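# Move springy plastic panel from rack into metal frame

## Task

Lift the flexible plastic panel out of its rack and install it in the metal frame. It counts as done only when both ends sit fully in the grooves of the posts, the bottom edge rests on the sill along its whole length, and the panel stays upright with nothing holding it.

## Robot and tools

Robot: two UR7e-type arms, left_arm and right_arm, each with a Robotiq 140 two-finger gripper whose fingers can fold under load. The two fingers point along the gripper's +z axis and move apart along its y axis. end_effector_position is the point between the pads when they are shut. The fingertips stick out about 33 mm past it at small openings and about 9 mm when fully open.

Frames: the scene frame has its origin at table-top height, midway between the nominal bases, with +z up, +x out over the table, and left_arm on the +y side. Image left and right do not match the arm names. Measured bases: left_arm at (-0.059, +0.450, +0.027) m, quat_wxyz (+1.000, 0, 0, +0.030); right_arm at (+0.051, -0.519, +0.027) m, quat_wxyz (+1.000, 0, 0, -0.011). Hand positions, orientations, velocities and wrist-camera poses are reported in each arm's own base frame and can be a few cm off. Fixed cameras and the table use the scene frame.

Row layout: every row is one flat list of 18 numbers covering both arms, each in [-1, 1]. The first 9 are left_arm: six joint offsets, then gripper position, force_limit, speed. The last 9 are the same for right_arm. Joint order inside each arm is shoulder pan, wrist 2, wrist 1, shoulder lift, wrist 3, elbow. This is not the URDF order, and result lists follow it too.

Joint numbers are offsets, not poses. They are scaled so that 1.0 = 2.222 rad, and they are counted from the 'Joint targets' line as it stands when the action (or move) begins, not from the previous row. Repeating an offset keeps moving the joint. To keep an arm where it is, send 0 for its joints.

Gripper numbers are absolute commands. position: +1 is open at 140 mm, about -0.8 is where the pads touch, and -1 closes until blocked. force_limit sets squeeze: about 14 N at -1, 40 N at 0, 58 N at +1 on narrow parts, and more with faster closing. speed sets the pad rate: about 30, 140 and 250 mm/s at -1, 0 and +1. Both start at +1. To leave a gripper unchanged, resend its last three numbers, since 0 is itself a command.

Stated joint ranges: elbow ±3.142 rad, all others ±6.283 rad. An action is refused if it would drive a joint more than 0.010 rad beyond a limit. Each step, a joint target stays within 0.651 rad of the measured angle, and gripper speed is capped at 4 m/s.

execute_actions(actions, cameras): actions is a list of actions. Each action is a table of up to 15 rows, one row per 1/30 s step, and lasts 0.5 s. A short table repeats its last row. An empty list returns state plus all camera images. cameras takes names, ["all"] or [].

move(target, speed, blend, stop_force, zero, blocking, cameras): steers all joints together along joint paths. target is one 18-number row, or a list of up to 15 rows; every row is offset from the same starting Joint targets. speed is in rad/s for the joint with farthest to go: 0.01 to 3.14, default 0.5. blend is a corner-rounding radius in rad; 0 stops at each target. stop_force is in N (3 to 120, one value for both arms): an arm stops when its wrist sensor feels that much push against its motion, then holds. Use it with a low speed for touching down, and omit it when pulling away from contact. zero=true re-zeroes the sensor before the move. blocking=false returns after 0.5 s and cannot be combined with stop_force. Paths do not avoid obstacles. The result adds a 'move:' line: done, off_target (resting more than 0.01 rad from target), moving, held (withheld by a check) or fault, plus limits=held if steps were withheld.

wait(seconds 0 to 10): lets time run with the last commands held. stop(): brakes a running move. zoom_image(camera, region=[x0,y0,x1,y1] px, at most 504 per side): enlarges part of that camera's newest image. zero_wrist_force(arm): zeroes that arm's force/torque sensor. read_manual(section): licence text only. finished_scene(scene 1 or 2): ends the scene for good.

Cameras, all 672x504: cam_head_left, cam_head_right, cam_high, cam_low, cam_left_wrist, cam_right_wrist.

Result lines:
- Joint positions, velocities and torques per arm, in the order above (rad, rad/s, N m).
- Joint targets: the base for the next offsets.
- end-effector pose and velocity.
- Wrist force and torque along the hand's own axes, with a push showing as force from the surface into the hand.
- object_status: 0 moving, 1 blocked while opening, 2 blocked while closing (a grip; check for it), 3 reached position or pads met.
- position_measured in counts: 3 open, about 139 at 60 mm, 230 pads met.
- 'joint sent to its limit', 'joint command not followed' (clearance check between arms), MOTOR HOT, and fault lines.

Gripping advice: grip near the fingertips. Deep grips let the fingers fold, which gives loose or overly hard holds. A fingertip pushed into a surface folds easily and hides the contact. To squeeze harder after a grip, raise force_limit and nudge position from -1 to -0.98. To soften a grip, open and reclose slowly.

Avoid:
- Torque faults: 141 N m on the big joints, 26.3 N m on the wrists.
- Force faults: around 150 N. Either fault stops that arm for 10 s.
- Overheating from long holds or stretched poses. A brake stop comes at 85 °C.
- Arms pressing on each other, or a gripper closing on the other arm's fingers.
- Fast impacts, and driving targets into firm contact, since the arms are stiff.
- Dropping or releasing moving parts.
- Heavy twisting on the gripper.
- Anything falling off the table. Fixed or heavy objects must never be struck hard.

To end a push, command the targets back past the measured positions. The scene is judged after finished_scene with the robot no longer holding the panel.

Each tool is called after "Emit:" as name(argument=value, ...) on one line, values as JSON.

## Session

Emit:
execute_actions(actions=[])

Emit:
zoom_image(camera="cam_high", region=[300, 170, 480, 360])

Emit:
zoom_image(camera="cam_left_wrist", region=[160, 0, 500, 300])

Scene clock: 0.00 s.
left_arm: end_effector_position=(+0.3227, -0.0367, +0.1395) position_measured=3 object_status=3 end_effector_quat_wxyz=(-0.049, +0.909, -0.394, +0.124) | right_arm: end_effector_position=(+1.0232, +0.3931, +0.3299) position_measured=3 object_status=3 end_effector_quat_wxyz=(-0.281, +0.783, -0.059, +0.552)
Joint names: [shoulder pan, wrist 2, wrist 1, shoulder lift, wrist 3, elbow]
Joint positions: left_arm=[-0.721 -1.403 -1.938 -2.296 3.256 2.454] | right_arm=[0.187 -1.368 -3.062 -0.507 3.638 0.668]
Joint velocities: within noise
Joint torques (N m): no reading
Wrist force (N): no reading
Wrist torque (N m): no reading
Wrist force, peak (N): no reading
Joint targets: left_arm=[-0.721 -1.403 -1.938 -2.296 3.256 2.454] | right_arm=[0.187 -1.368 -3.062 -0.507 3.638 0.668]
Tool commands: left_gripper/position=+1.0 left_gripper/force_limit=+1.0 left_gripper/speed=+1.0 right_gripper/position=+1.0 right_gripper/force_limit=+1.0 right_gripper/speed=+1.0

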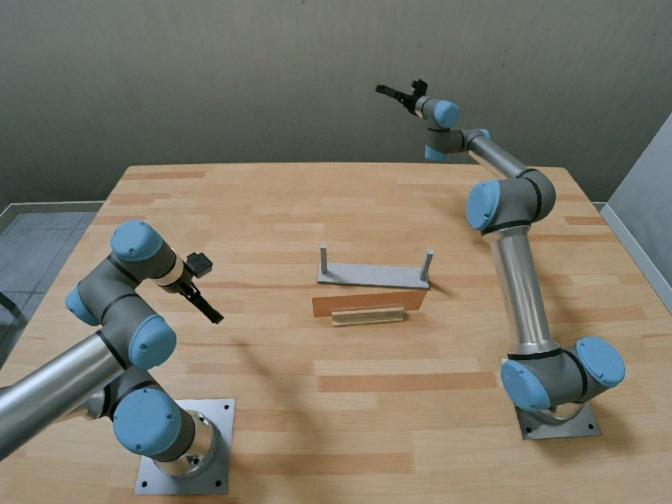

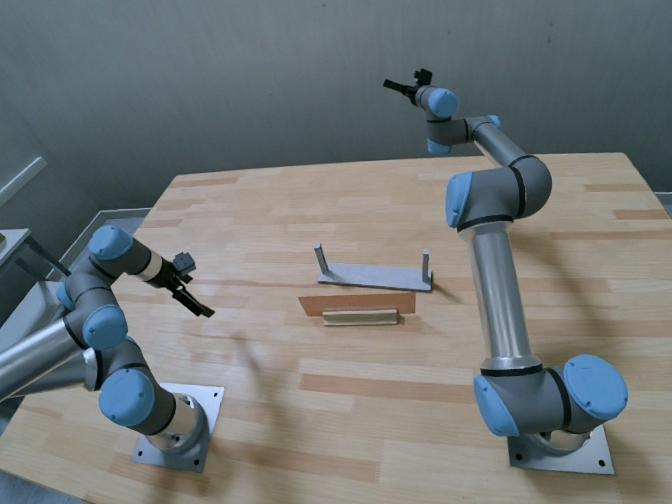

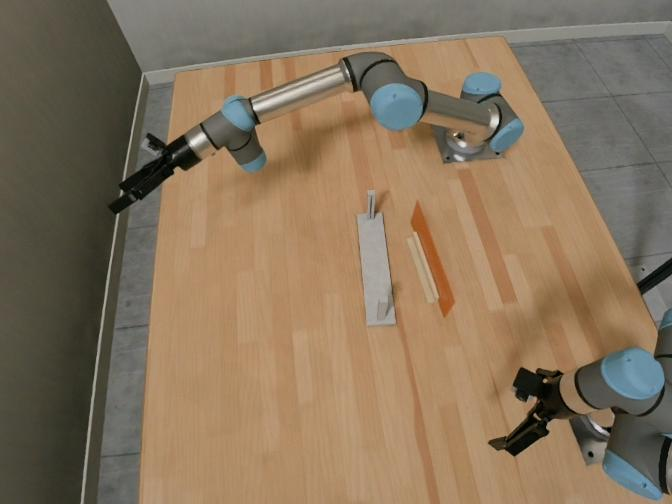

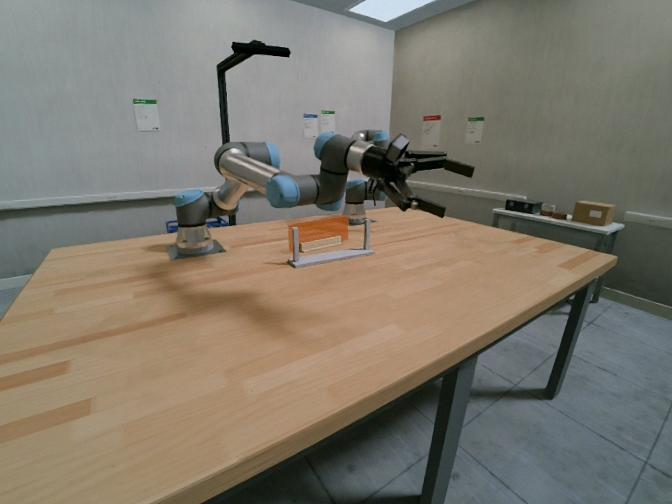

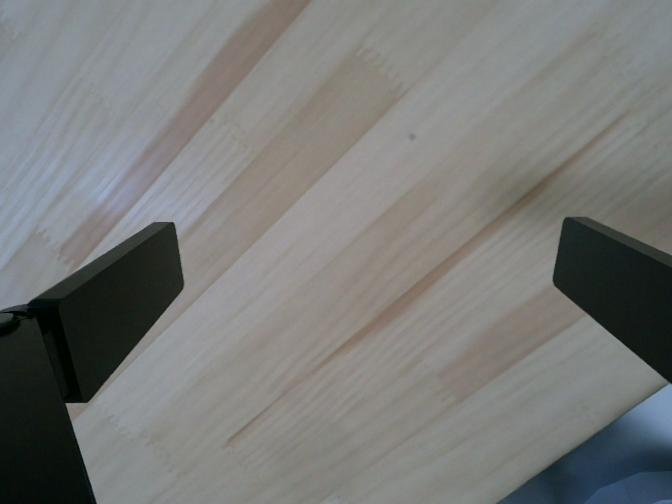

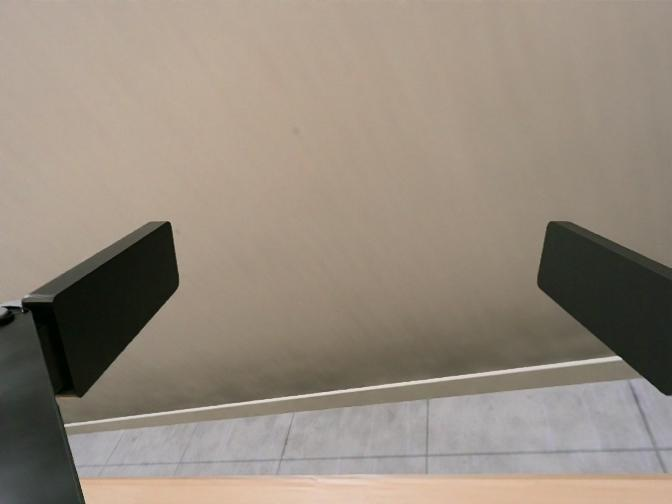

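Scaled by 2.653 from the camera's 672x504 image, which has a finer 960x720 frame.

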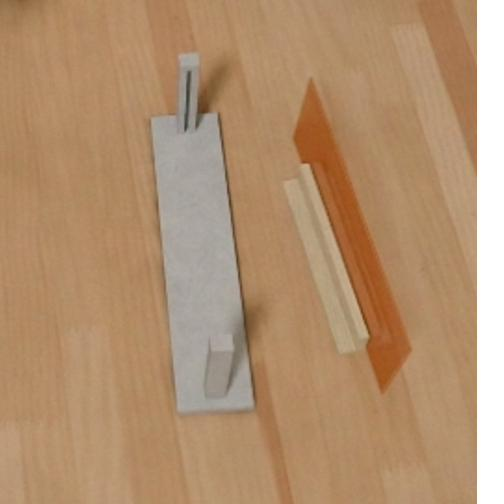

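Scaled by 1.482 from the camera's 672x504 image, which has a finer 960x720 frame.

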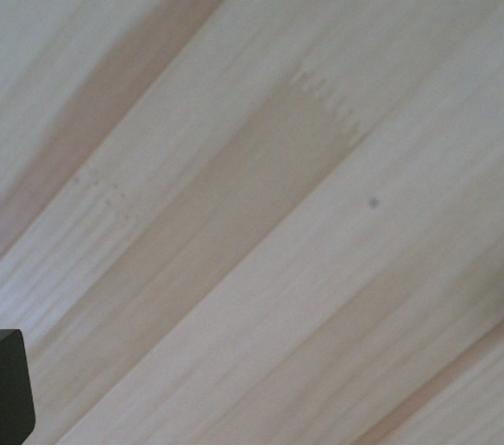

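Emit:
move(target=[-0.153,-0.0755,0.1046,0.3525,-1.0,-0.363,1,1,-1,0.2475,-0.0913,0.6097,-0.4817,0.8051,0.4707,1,1,-1], speed=1.0)

Emit:
move(target=[0,0,0,0,-0.2088,0,1,1,-1,0,0,0,0,0,0,1,1,-1], speed=0.8, cameras=["cam_left_wrist","cam_right_wrist"])

Emit:
zoom_image(camera="cam_left_wrist", region=[270, 20, 606, 272])

Emit:
zoom_image(camera="cam_left_wrist", region=[270, 252, 606, 504])

Emit:
zoom_image(camera="cam_right_wrist", region=[90, 30, 410, 270])

Emit:
zoom_image(camera="cam_right_wrist", region=[110, 264, 430, 504])

Scene clock: 12.27 s.
left_arm: end_effector_position=(+0.3670, -0.3825, +0.2231) position_measured=3 object_status=3 end_effector_quat_wxyz=(+0.000, +0.866, +0.500, +0.000) | right_arm: end_effector_position=(+0.2700, +0.4250, +0.2229) position_measured=3 object_status=3 end_effector_quat_wxyz=(+0.000, +0.715, -0.699, +0.000)
Joint names: [shoulder pan, wrist 2, wrist 1, shoulder lift, wrist 3, elbow]
Joint positions: left_arm=[-1.061 -1.57 -1.706 -1.513 1.034 1.648] | right_arm=[0.737 -1.571 -1.707 -1.577 5.427 1.714]
Joint torques (N m): left_arm=[-6.18 -1.64 -1.5 -19.07 -1.15 -37.91] | right_arm=[12.95 -2.06 -1.75 -30.86 1.68 -13.87]
Wrist force (N): left_arm=[-0.7 0.9 -0.8] | right_arm=[3.2 -0.8 1.8]
Wrist torque (N m): left_arm=[0.24 0.07 0.05] | right_arm=[0.06 -0.69 -0.40]
Wrist force, peak (N): left_arm=[-1.8 1.4 -0.7] | right_arm=[4.2 1.1 2.3]
Joint targets: left_arm=[-1.061 -1.570 -1.706 -1.513 1.034 1.648] | right_arm=[0.737 -1.571 -1.707 -1.577 5.427 1.714]
move: done

Scene clock: 13.67 s.
left_arm: end_effector_position=(+0.3670, -0.3826, +0.2230) position_measured=3 object_status=3 end_effector_quat_wxyz=(+0.000, +0.728, +0.686, +0.000) | right_arm: end_effector_position=(+0.2698, +0.4249, +0.2229) position_measured=3 object_status=3 end_effector_quat_wxyz=(+0.000, +0.715, -0.699, +0.000)
Joint names: [shoulder pan, wrist 2, wrist 1, shoulder lift, wrist 3, elbow]
Joint positions: left_arm=[-1.061 -1.57 -1.706 -1.513 0.57 1.648] | right_arm=[0.737 -1.571 -1.707 -1.577 5.427 1.714]
Joint torques (N m): left_arm=[-6.49 -1.61 -1.5 -18.69 -1.46 -37.58] | right_arm=[13.1 -2.13 -1.6 -31.37 2.09 -12.21]
Wrist force (N): left_arm=[-0.5 1.1 -0.6] | right_arm=[3.1 -0.8 1.7]
Wrist torque (N m): left_arm=[0.28 0.03 0.05] | right_arm=[0.06 -0.67 -0.40]
Wrist force, peak (N): left_arm=[-0.9 1.0 -0.8] | right_arm=[3.5 -0.7 1.9]
Joint targets: left_arm=[-1.061 -1.570 -1.706 -1.513 0.570 1.648] | right_arm=[0.737 -1.571 -1.707 -1.577 5.427 1.714]
move: done
Images, in order (width x height): cam_left_wrist 672x504, cam_right_wrist 672x504.

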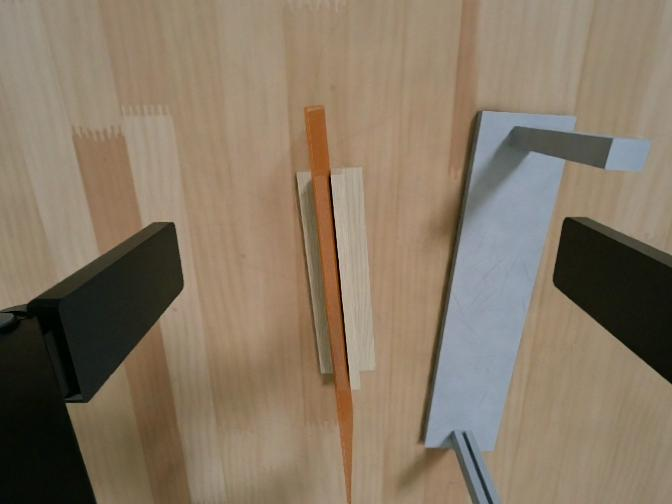

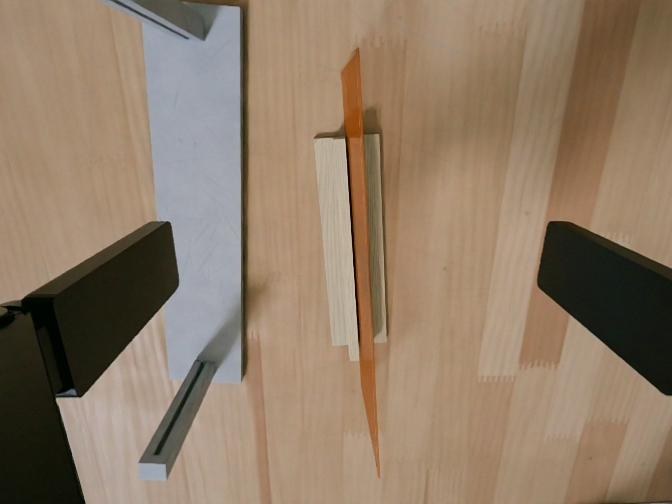

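Scaled by 1.500 from the camera's 672x504 image, which has a finer 960x720 frame.

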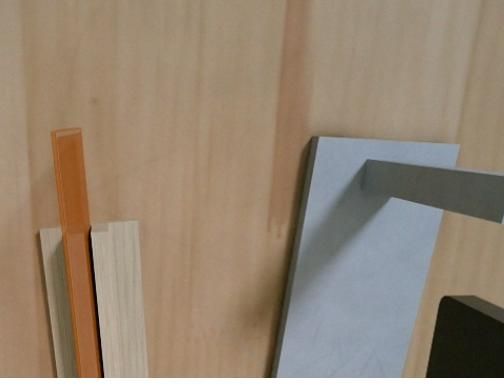

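Scaled by 1.500 from the camera's 672x504 image, which has a finer 960x720 frame.

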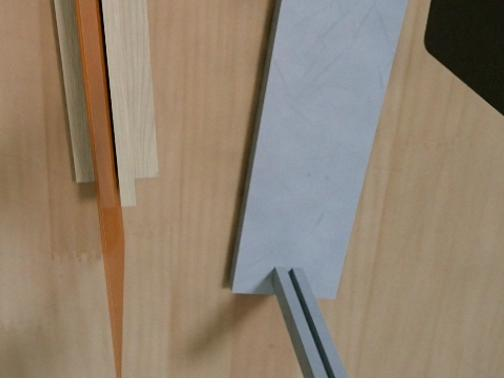

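Scaled by 1.575 from the camera's 672x504 image, which has a finer 960x720 frame.

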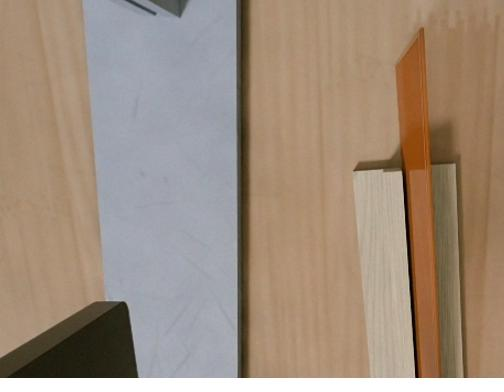

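Scaled by 1.575 from the camera's 672x504 image, which has a finer 960x720 frame.

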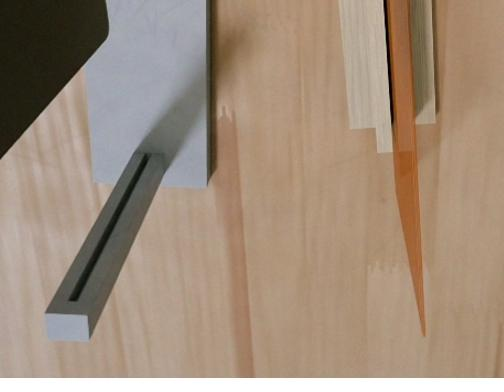

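Emit:
move(target=[-0.0193,0,-0.1321,0.0213,-0.0621,0.1109,1,1,-1,-0.0164,0,-0.1346,-0.0018,-0.0518,0.1360,1,1,-1], speed=0.4, stop_force=10, cameras=["cam_left_wrist","cam_right_wrist"])

Scene clock: 26.47 s.
left_arm: end_effector_position=(+0.3449, -0.3873, +0.1111) position_measured=3 object_status=3 end_effector_quat_wxyz=(+0.000, +0.694, +0.720, +0.000) | right_arm: end_effector_position=(+0.2589, +0.3927, +0.1111) position_measured=3 object_status=3 end_effector_quat_wxyz=(+0.000, +0.742, -0.670, +0.000)
Joint names: [shoulder pan, wrist 2, wrist 1, shoulder lift, wrist 3, elbow]
Joint positions: left_arm=[-1.103 -1.57 -1.999 -1.466 0.432 1.894] | right_arm=[0.7 -1.571 -2.006 -1.581 5.312 2.016]
Joint torques (N m): left_arm=[-7.26 -1.41 -3.74 -18.72 -1.31 -9.04] | right_arm=[-9.97 -1.09 -4.98 -27.54 -1.93 -10.29]
Wrist force (N): left_arm=[-0.6 0.9 -0.5] | right_arm=[3.4 -0.9 1.8]
Wrist torque (N m): left_arm=[0.23 0.09 0.06] | right_arm=[0.06 -0.76 -0.24]
Wrist force, peak (N): left_arm=[-0.5 1.0 -2.0] | right_arm=[3.6 -0.5 3.0]
Joint targets: left_arm=[-1.103 -1.570 -1.999 -1.466 0.432 1.894] | right_arm=[0.700 -1.571 -2.006 -1.581 5.312 2.016]
move: done
Images, in order (width x height): cam_left_wrist 672x504, cam_right_wrist 672x504.

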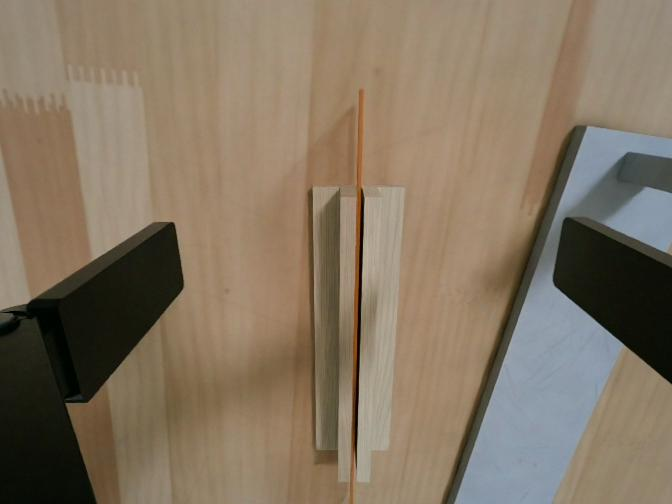

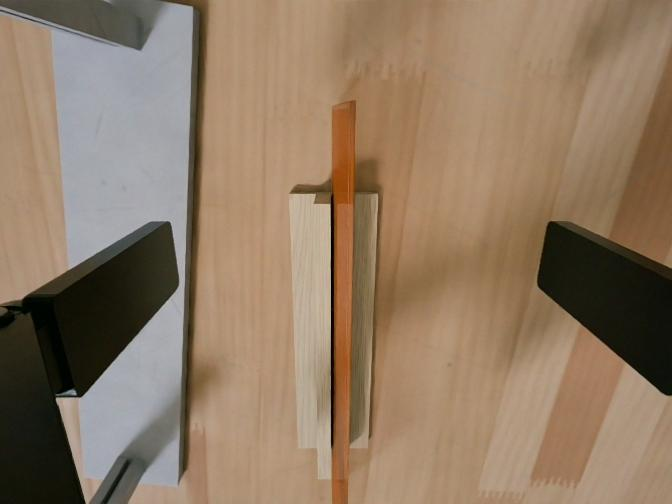

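Emit:
move(target=[0,0,0,0,0,0,-1,1,-1,0,0,0,0,0,0,-1,1,-1])

Emit:
move(target=[0,0,0.0595,-0.0196,0,-0.04,-1,1,-1,0,0,0.0623,-0.0206,0,-0.0417,-1,1,-1], speed=0.12, cameras=["cam_left_wrist","cam_right_wrist","cam_low"])

Emit:
zoom_image(camera="cam_low", region=[270, 180, 410, 290])

Scene clock: 34.33 s.
left_arm: end_effector_position=(+0.3449, -0.3873, +0.1111) position_measured=230 object_status=0 end_effector_quat_wxyz=(+0.000, +0.694, +0.720, +0.000) | right_arm: end_effector_position=(+0.2589, +0.3927, +0.1111) position_measured=230 object_status=0 end_effector_quat_wxyz=(+0.000, +0.742, -0.670, +0.000)
Joint names: [shoulder pan, wrist 2, wrist 1, shoulder lift, wrist 3, elbow]
Joint positions: left_arm=[-1.103 -1.57 -1.999 -1.466 0.432 1.894] | right_arm=[0.7 -1.571 -2.006 -1.581 5.312 2.016]
Joint torques (N m): left_arm=[-7.24 -1.07 -3.63 -19.04 -1.2 -10.65] | right_arm=[-9.47 1.75 -3.8 -27.53 -1.96 -10.2]
Wrist force (N): left_arm=[-0.2 -0.2 -1.3] | right_arm=[3.3 -1.5 0.6]
Wrist torque (N m): left_arm=[0.13 0.05 0.14] | right_arm=[0.12 -0.72 -0.17]
Wrist force, peak (N): left_arm=[-0.5 0.3 -1.4] | right_arm=[3.5 -0.9 2.0]
Joint targets: left_arm=[-1.103 -1.570 -1.999 -1.466 0.432 1.894] | right_arm=[0.700 -1.571 -2.006 -1.581 5.312 2.016]
move: moving (left_arm, right_arm; no rest 5 s after the path's end)

Scene clock: 36.00 s.
left_arm: end_effector_position=(+0.3449, -0.3874, +0.1611) position_measured=232 object_status=3 end_effector_quat_wxyz=(+0.000, +0.694, +0.719, +0.000) | right_arm: end_effector_position=(+0.2589, +0.3927, +0.1610) position_measured=232 object_status=3 end_effector_quat_wxyz=(+0.000, +0.742, -0.670, +0.000) end_effector_velocity=(+0.001, +0.000, +0.002) end_effector_angular_velocity=(+0.001, -0.001, +0.000)
Joint names: [shoulder pan, wrist 2, wrist 1, shoulder lift, wrist 3, elbow]
Joint positions: left_arm=[-1.104 -1.57 -1.868 -1.509 0.432 1.805] | right_arm=[0.7 -1.571 -1.868 -1.627 5.312 1.924]
Joint velocities: left_arm=[within noise] | right_arm=[0 -0.001 0.004 0 0 -0.005]
Joint torques (N m): left_arm=[-2 -0.81 -1.24 -42.55 -1.22 -38.43] | right_arm=[-7.5 1.71 -1.28 -28.56 -1.93 -35.98]
Wrist force (N): left_arm=[-1.2 0.1 0.6] | right_arm=[2.8 -1.5 2.1]
Wrist torque (N m): left_arm=[0.22 0.11 0.16] | right_arm=[0.11 -0.77 -0.18]
Wrist force, peak (N): left_arm=[5.2 0.6 0.0] | right_arm=[7.9 -1.1 2.2]
Joint targets: left_arm=[-1.103 -1.570 -1.867 -1.509 0.432 1.805] | right_arm=[0.700 -1.571 -1.868 -1.627 5.312 1.923]
move: done
Images, in order (width x height): cam_low 672x504, cam_left_wrist 672x504, cam_right_wrist 672x504.

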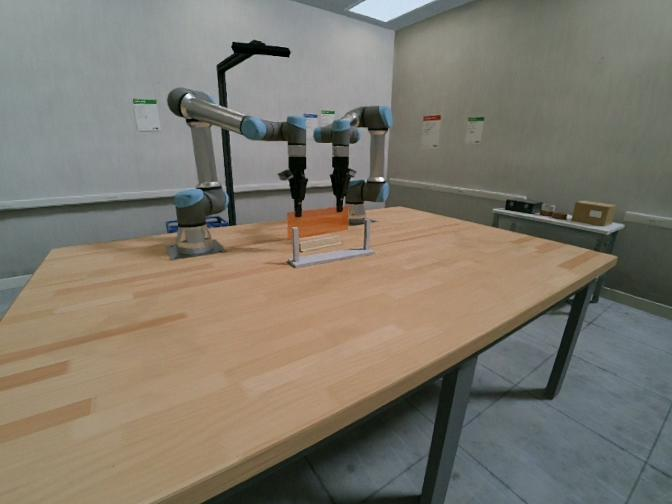

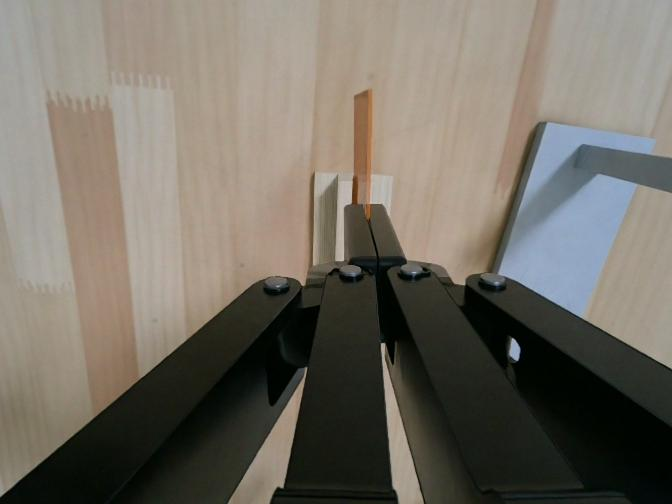

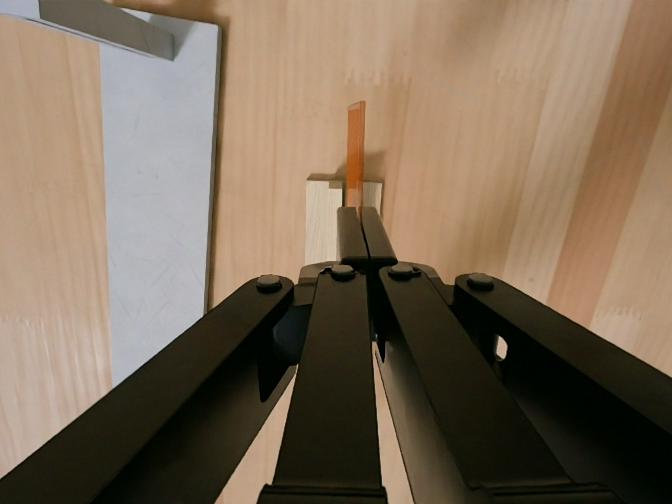

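Scaled by 3.600 from the camera's 672x504 image, which has a finer 960x720 frame.

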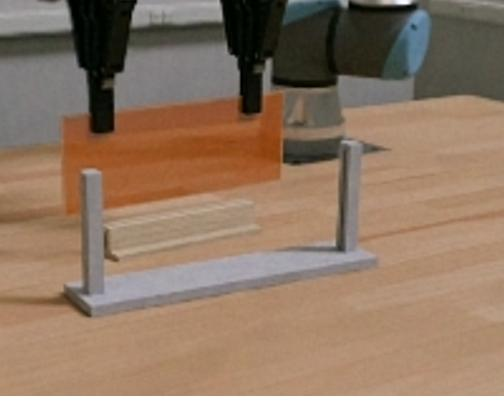

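Emit:
move(target=[[-0.0009,0,0,0.0021,0.1386,-0.0022,-1,1,-1,0.0020,0,0,0.0020,-0.1375,-0.0020,-1,1,-1],[-0.0029,0,0.0001,0.0069,0.2761,-0.0071,-1,1,-1,0.0065,0,0,0.0068,-0.2725,-0.0068,-1,1,-1],[0.0314,0,0.0081,0.0576,0.3441,-0.0657,-1,1,-1,-0.0273,0,-0.0007,0.0237,-0.2728,-0.0229,-1,1,-1],[0.0604,0,0.0223,0.1093,0.4069,-0.1316,-1,1,-1,-0.0580,0,-0.0004,0.0439,-0.2700,-0.0436,-1,1,-1]], speed=[0.25,0.25,0.13,0.13], blend=[0.02,0.02,0.02,0], cameras=["cam_left_wrist","cam_right_wrist","cam_low","cam_high"])

Emit:
zoom_image(camera="cam_left_wrist", region=[280, 0, 440, 120])

Emit:
zoom_image(camera="cam_right_wrist", region=[270, 0, 430, 120])

Emit:
zoom_image(camera="cam_low", region=[270, 190, 390, 280])

Scene clock: 54.40 s.
left_arm: end_effector_position=(+0.4537, -0.4255, +0.1612) position_measured=232 object_status=3 end_effector_quat_wxyz=(+0.000, +0.914, +0.406, +0.000) end_effector_velocity=(+0.002, +0.000, +0.000) end_effector_angular_velocity=(+0.001, -0.001, +0.000) | right_arm: end_effector_position=(+0.3420, +0.3786, +0.1612) position_measured=232 object_status=3 end_effector_quat_wxyz=(+0.000, +0.878, -0.479, +0.000)
Joint names: [shoulder pan, wrist 2, wrist 1, shoulder lift, wrist 3, elbow]
Joint positions: left_arm=[-0.969 -1.57 -1.818 -1.267 1.336 1.513] | right_arm=[0.572 -1.571 -1.869 -1.53 4.712 1.827]
Joint velocities: left_arm=[0.003 0.001 0.002 0.003 0.002 -0.005] | right_arm=[within noise]
Joint torques (N m): left_arm=[8.9 -0.53 -2.08 -29.99 1.25 -39.52] | right_arm=[-9.63 1.58 -2.09 -19.12 1.58 -38.6]
Wrist force (N): left_arm=[0.9 -0.5 0.2] | right_arm=[5.0 -0.1 2.4]
Wrist torque (N m): left_arm=[0.27 0.15 -0.38] | right_arm=[-0.03 -0.54 -0.01]
Wrist force, peak (N): left_arm=[6.1 -1.8 -0.1] | right_arm=[9.1 0.0 2.6]
Joint targets: left_arm=[-0.969 -1.570 -1.818 -1.266 1.336 1.513] | right_arm=[0.572 -1.571 -1.869 -1.529 4.712 1.827]
move: done
Images, in order (width x height): cam_high 672x504, cam_low 672x504, cam_left_wrist 672x504, cam_right_wrist 672x504.

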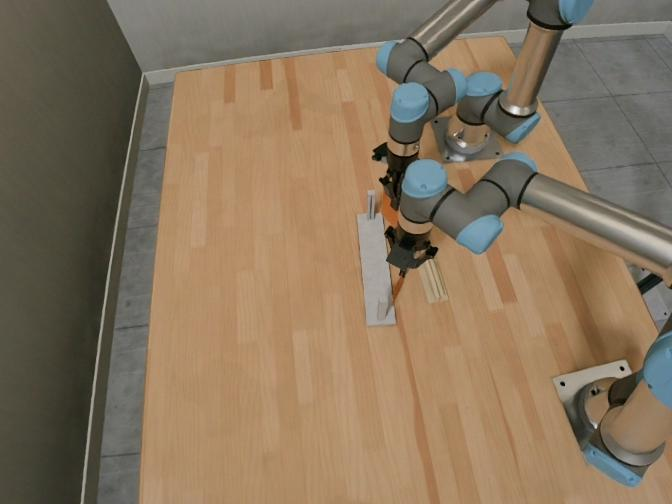

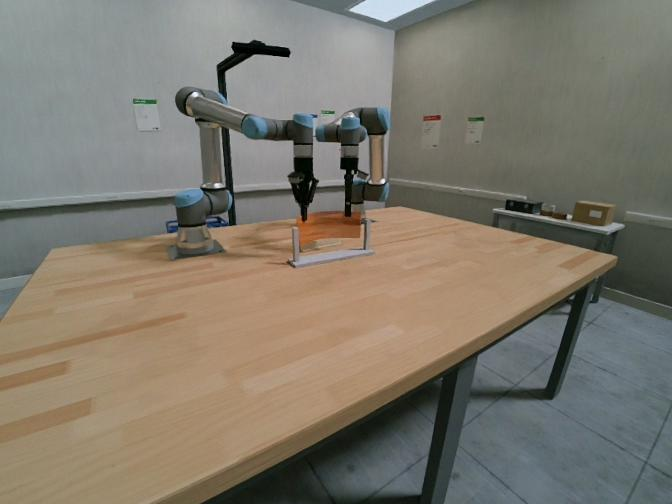

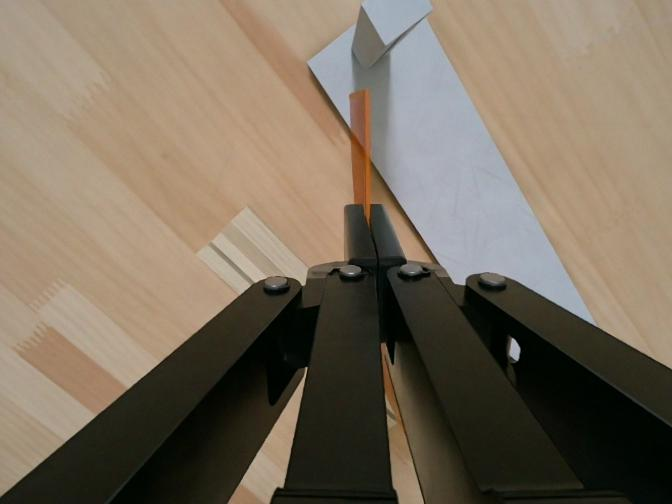

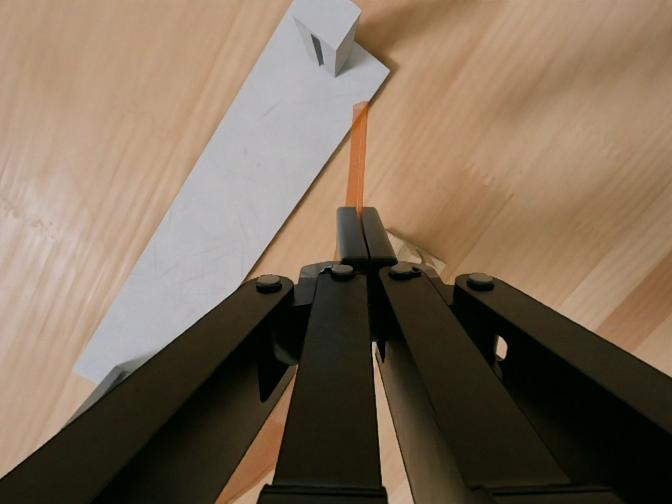

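Scaled by 3.150 from the camera's 672x504 image, which has a finer 960x720 frame.

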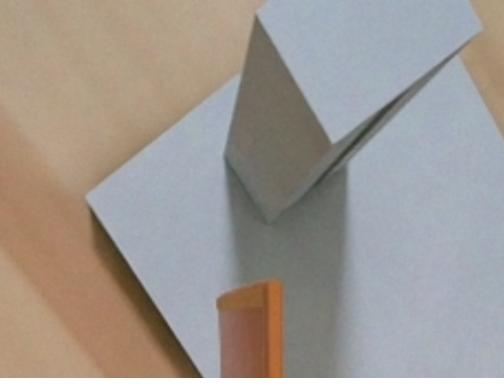

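Scaled by 3.150 from the camera's 672x504 image, which has a finer 960x720 frame.

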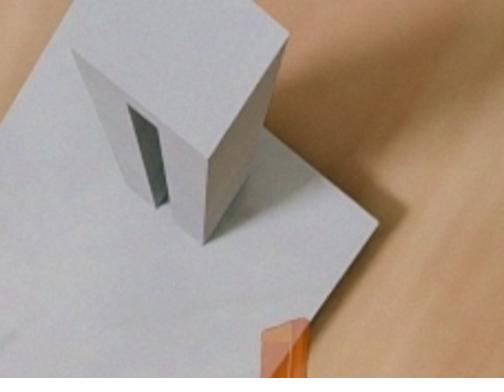

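Scaled by 4.200 from the camera's 672x504 image, which has a finer 960x720 frame.

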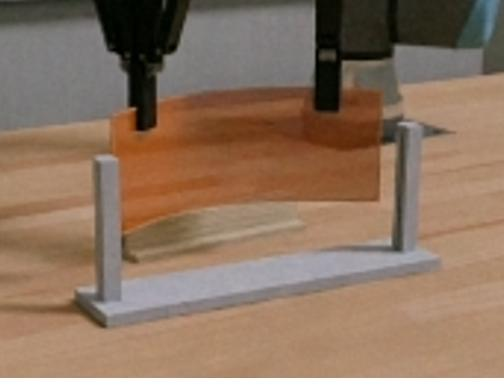

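Emit:
move(target=[[0.0150,0,0.0092,0.0252,0.0150,-0.0343,-1,1,-1,-0.0157,0,0.0015,0.0199,-0.0157,-0.0214,-1,1,-1],[0.0150,0,-0.0370,0.0377,0.0150,-0.0007,-1,1,-1,-0.0157,0,-0.0491,0.0360,-0.0157,0.0131,-1,1,-1]], speed=[0.06,0.05], stop_force=6, cameras=["cam_left_wrist","cam_right_wrist","cam_low"])

Emit:
zoom_image(camera="cam_left_wrist", region=[280, 0, 440, 120])

Emit:
zoom_image(camera="cam_right_wrist", region=[270, 0, 430, 120])

Emit:
zoom_image(camera="cam_low", region=[270, 190, 390, 280])

Scene clock: 67.63 s.
left_arm: end_effector_position=(+0.4822, -0.4297, +0.1182) position_measured=232 object_status=3 end_effector_quat_wxyz=(+0.000, +0.914, +0.406, +0.000) | right_arm: end_effector_position=(+0.3715, +0.3762, +0.1183) position_measured=232 object_status=3 end_effector_quat_wxyz=(+0.000, +0.878, -0.479, +0.000)
Joint names: [shoulder pan, wrist 2, wrist 1, shoulder lift, wrist 3, elbow]
Joint positions: left_arm=[-0.936 -1.57 -1.9 -1.183 1.369 1.511] | right_arm=[0.537 -1.571 -1.978 -1.449 4.677 1.856]
Joint torques (N m): left_arm=[8.46 -0.34 -4.17 -32.91 1.56 -10.14] | right_arm=[-9.01 1.62 -5.12 -22.88 -2.39 -10.77]
Wrist force (N): left_arm=[-0.1 0.0 0.0] | right_arm=[4.1 -0.7 2.3]
Wrist torque (N m): left_arm=[0.28 0.20 -0.40] | right_arm=[-0.04 -0.58 0.17]
Wrist force, peak (N): left_arm=[1.6 -1.2 -0.6] | right_arm=[5.5 0.1 2.7]
Joint targets: left_arm=[-0.936 -1.570 -1.900 -1.183 1.369 1.511] | right_arm=[0.537 -1.571 -1.978 -1.449 4.677 1.856]
move: done
Images, in order (width x height): cam_low 672x504, cam_left_wrist 672x504, cam_right_wrist 672x504.

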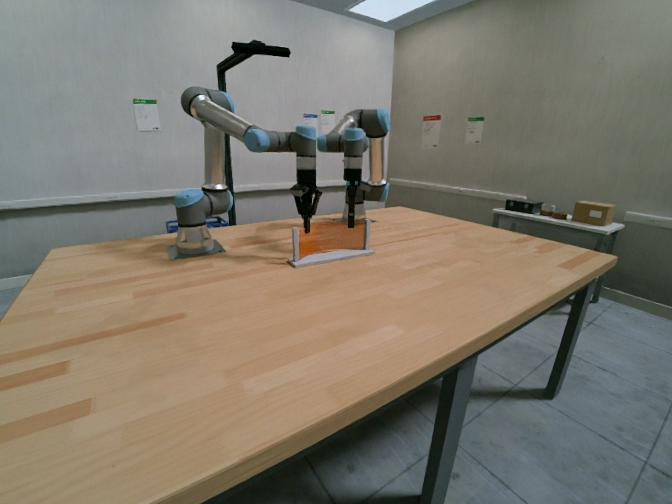

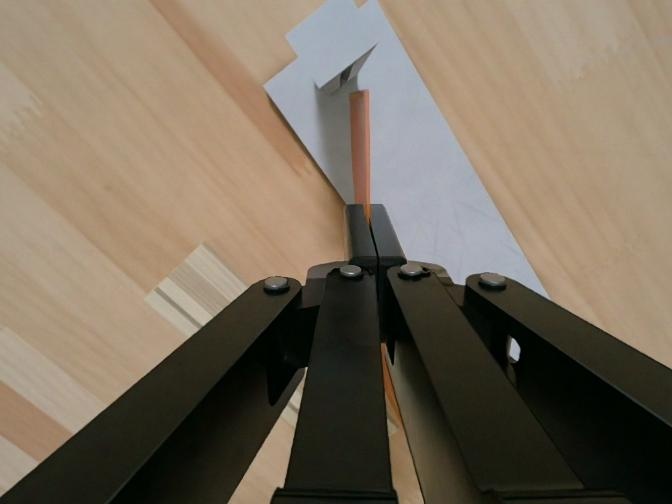

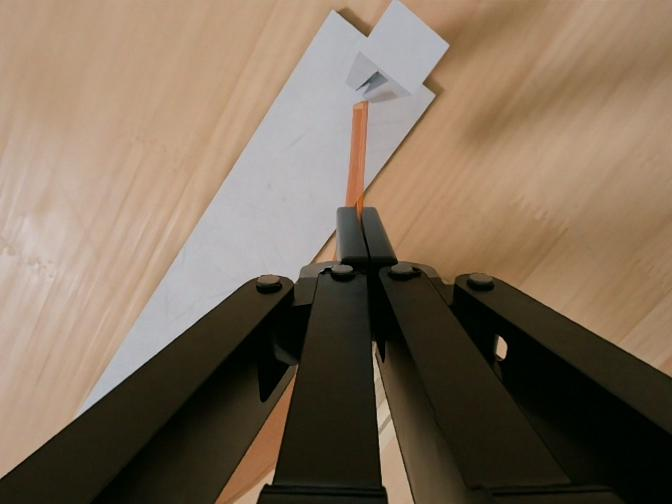

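Scaled by 3.150 from the camera's 672x504 image, which has a finer 960x720 frame.

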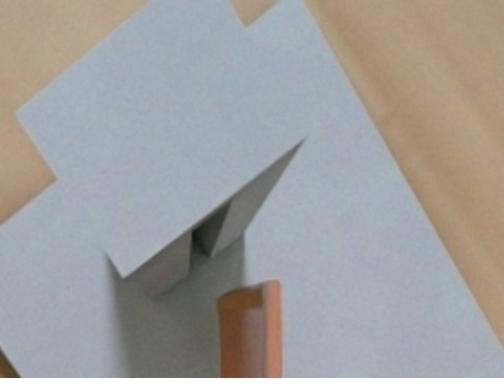

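Scaled by 3.150 from the camera's 672x504 image, which has a finer 960x720 frame.

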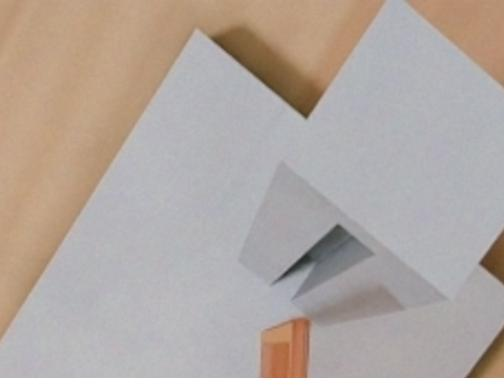

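Scaled by 4.200 from the camera's 672x504 image, which has a finer 960x720 frame.

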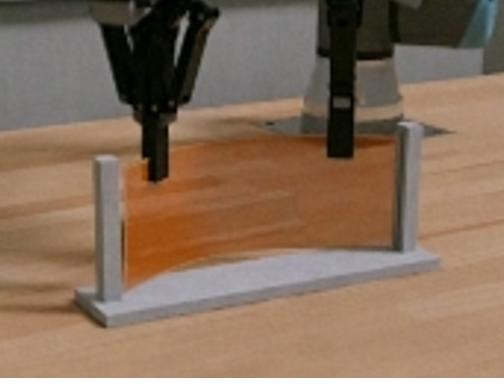

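Emit:
move(target=[0,0,-0.0064,0.0021,0,0.0043,-1,1,-1,0,0,-0.0072,0.0027,0,0.0045,-1,1,-1], speed=0.02, stop_force=5)

Scene clock: 72.60 s.
left_arm: end_effector_position=(+0.4822, -0.4297, +0.1151) position_measured=232 object_status=3 end_effector_quat_wxyz=(+0.000, +0.914, +0.406, +0.000) | right_arm: end_effector_position=(+0.3715, +0.3762, +0.1151) position_measured=232 object_status=3 end_effector_quat_wxyz=(+0.000, +0.878, -0.479, +0.000)
Joint names: [shoulder pan, wrist 2, wrist 1, shoulder lift, wrist 3, elbow]
Joint positions: left_arm=[-0.936 -1.57 -1.907 -1.18 1.369 1.516] | right_arm=[0.537 -1.571 -1.986 -1.446 4.677 1.861]
Joint torques (N m): left_arm=[7.84 -0.14 -1.47 -55.18 1.58 -35.15] | right_arm=[-9.15 1.48 -1.42 -32.74 -2.25 -35.43]
Wrist force (N): left_arm=[0.3 -0.2 -5.5] | right_arm=[4.7 -0.3 -3.1]
Wrist torque (N m): left_arm=[0.28 0.18 -0.38] | right_arm=[-0.05 -0.60 0.16]
Wrist force, peak (N): left_arm=[0.4 -0.5 -8.8] | right_arm=[5.0 -0.5 -6.2]
Joint targets: left_arm=[-0.936 -1.570 -1.907 -1.180 1.369 1.516] | right_arm=[0.537 -1.571 -1.986 -1.446 4.677 1.861]
move: contact (left_arm, right_arm)

Emit:
move(target=[[0.0065,0,0.0024,0.0054,-0.0790,-0.0078,-1,1,-1,-0.0071,0,0.0005,0.0034,0.0784,-0.0040,-1,1,-1],[0.0123,0,0.0053,0.0119,-0.1542,-0.0172,-1,1,-1,-0.0133,0,0.0013,0.0084,0.1532,-0.0096,-1,1,-1]], speed=0.07, stop_force=15, blend=0.02, cameras=["cam_left_wrist","cam_right_wrist","cam_low"])

Emit:
zoom_image(camera="cam_left_wrist", region=[280, 60, 440, 180])

Emit:
zoom_image(camera="cam_right_wrist", region=[270, 60, 430, 180])

Emit:
zoom_image(camera="cam_low", region=[270, 190, 390, 280])

Scene clock: 87.13 s.
left_arm: end_effector_position=(+0.5010, -0.4257, +0.1150) position_measured=232 object_status=3 end_effector_quat_wxyz=(+0.000, +0.824, +0.567, +0.000) | right_arm: end_effector_position=(+0.3897, +0.3690, +0.1150) position_measured=232 object_status=3 end_effector_quat_wxyz=(+0.000, +0.775, -0.632, +0.000)
Joint names: [shoulder pan, wrist 2, wrist 1, shoulder lift, wrist 3, elbow]
Joint positions: left_arm=[-0.909 -1.57 -1.896 -1.154 1.027 1.478] | right_arm=[0.507 -1.571 -1.983 -1.428 5.017 1.84]
Joint torques (N m): left_arm=[11.42 -0.3 -0.95 -29.32 -1.15 -33.64] | right_arm=[-11.33 -2.16 -0.79 -19.21 1.88 -33.31]
Wrist force (N): left_arm=[-2.6 -0.2 -8.0] | right_arm=[1.3 -0.6 -6.9]
Wrist torque (N m): left_arm=[0.27 0.09 -0.01] | right_arm=[0.02 -0.76 -0.26]
Wrist force, peak (N): left_arm=[2.2 -1.3 -8.7] | right_arm=[1.7 -0.8 -7.0]
Joint targets: left_arm=[-0.909 -1.570 -1.896 -1.154 1.027 1.478] | right_arm=[0.507 -1.571 -1.983 -1.428 5.017 1.840]
move: done
Images, in order (width x height): cam_low 672x504, cam_left_wrist 672x504, cam_right_wrist 672x504.

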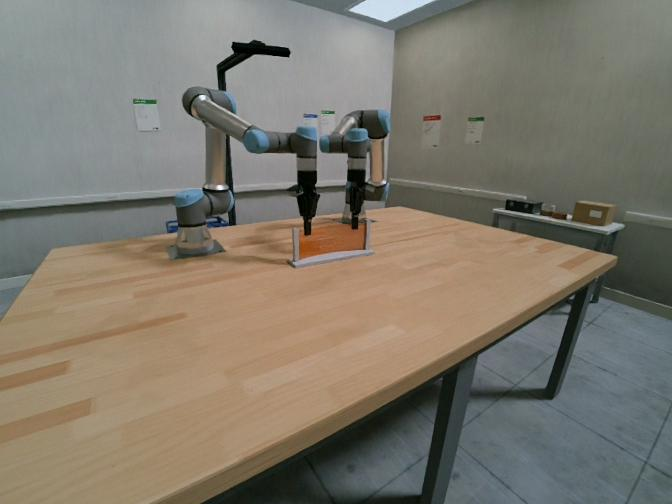

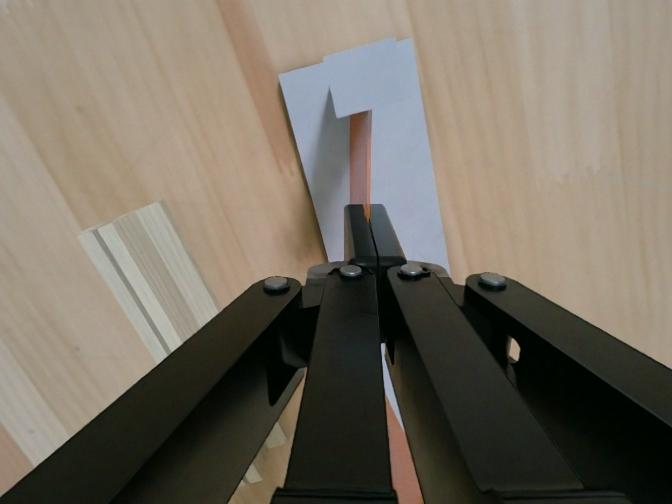

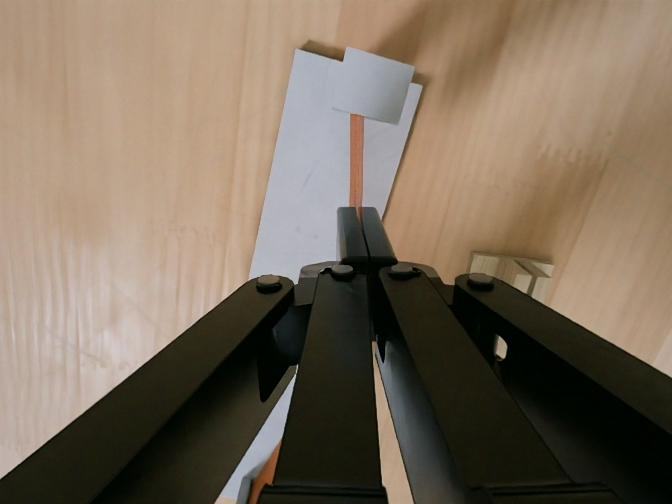

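Scaled by 3.150 from the camera's 672x504 image, which has a finer 960x720 frame.

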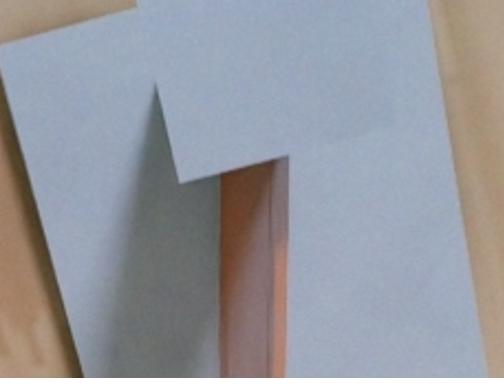

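Scaled by 3.150 from the camera's 672x504 image, which has a finer 960x720 frame.

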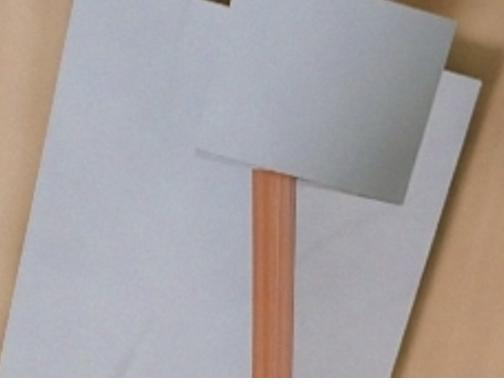

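Scaled by 4.200 from the camera's 672x504 image, which has a finer 960x720 frame.

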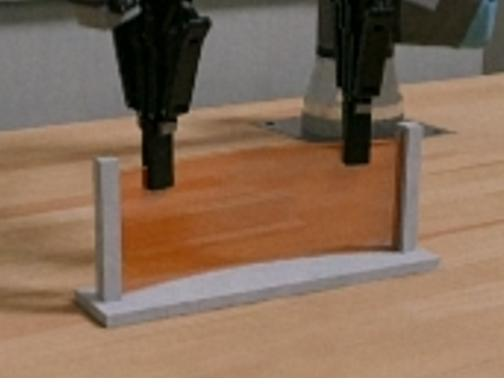

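Emit:
move(target=[0.0076,0,0.0052,0.0109,-0.1058,-0.0161,-1,1,-1,-0.0073,0,0.0016,0.0090,0.1065,-0.0105,-1,1,-1], speed=0.07, stop_force=20, cameras=["cam_left_wrist","cam_right_wrist","cam_low"])

Emit:
zoom_image(camera="cam_low", region=[270, 190, 390, 280])

Scene clock: 95.30 s.
left_arm: end_effector_position=(+0.5149, -0.4256, +0.1150) position_measured=232 object_status=3 end_effector_quat_wxyz=(+0.000, +0.746, +0.666, +0.000) | right_arm: end_effector_position=(+0.4034, +0.3669, +0.1149) position_measured=232 object_status=3 end_effector_quat_wxyz=(+0.000, +0.689, -0.725, +0.000)
Joint names: [shoulder pan, wrist 2, wrist 1, shoulder lift, wrist 3, elbow]
Joint positions: left_arm=[-0.892 -1.571 -1.884 -1.129 0.792 1.442] | right_arm=[0.491 -1.571 -1.98 -1.408 5.254 1.816]
Joint torques (N m): left_arm=[15.23 1.28 0.02 -31.52 -1.43 -32.9] | right_arm=[-12.71 -1.97 0 -19.5 2.03 -32.86]
Wrist force (N): left_arm=[-8.7 -1.2 -5.2] | right_arm=[-1.7 -0.5 -6.3]
Wrist torque (N m): left_arm=[0.19 0.30 0.13] | right_arm=[0.03 -0.88 -0.40]
Wrist force, peak (N): left_arm=[-8.8 -0.7 -5.7] | right_arm=[3.0 -0.7 -7.4]
Joint targets: left_arm=[-0.892 -1.570 -1.884 -1.129 0.792 1.442] | right_arm=[0.491 -1.571 -1.980 -1.408 5.254 1.816]
move: done
Images, in order (width x height): cam_low 672x504, cam_left_wrist 672x504, cam_right_wrist 672x504.

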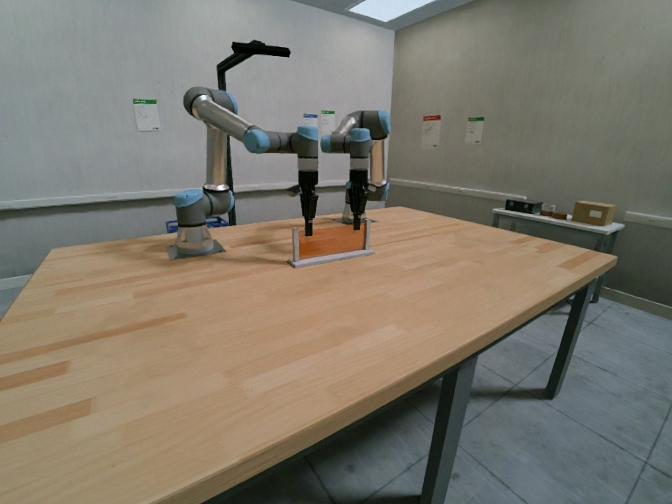

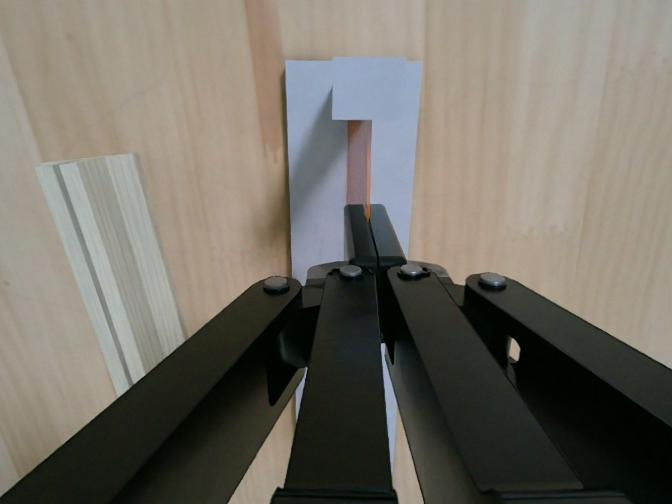

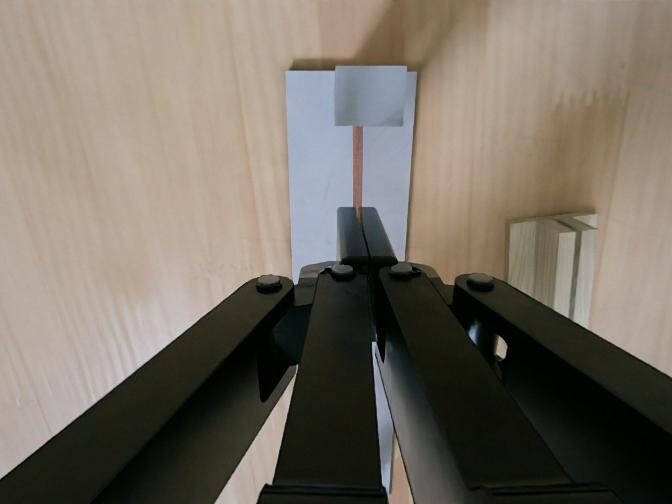

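Scaled by 4.200 from the camera's 672x504 image, which has a finer 960x720 frame.

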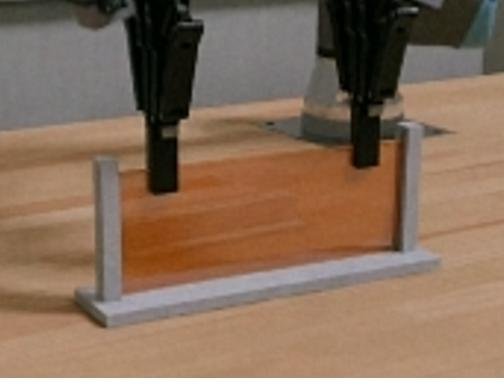

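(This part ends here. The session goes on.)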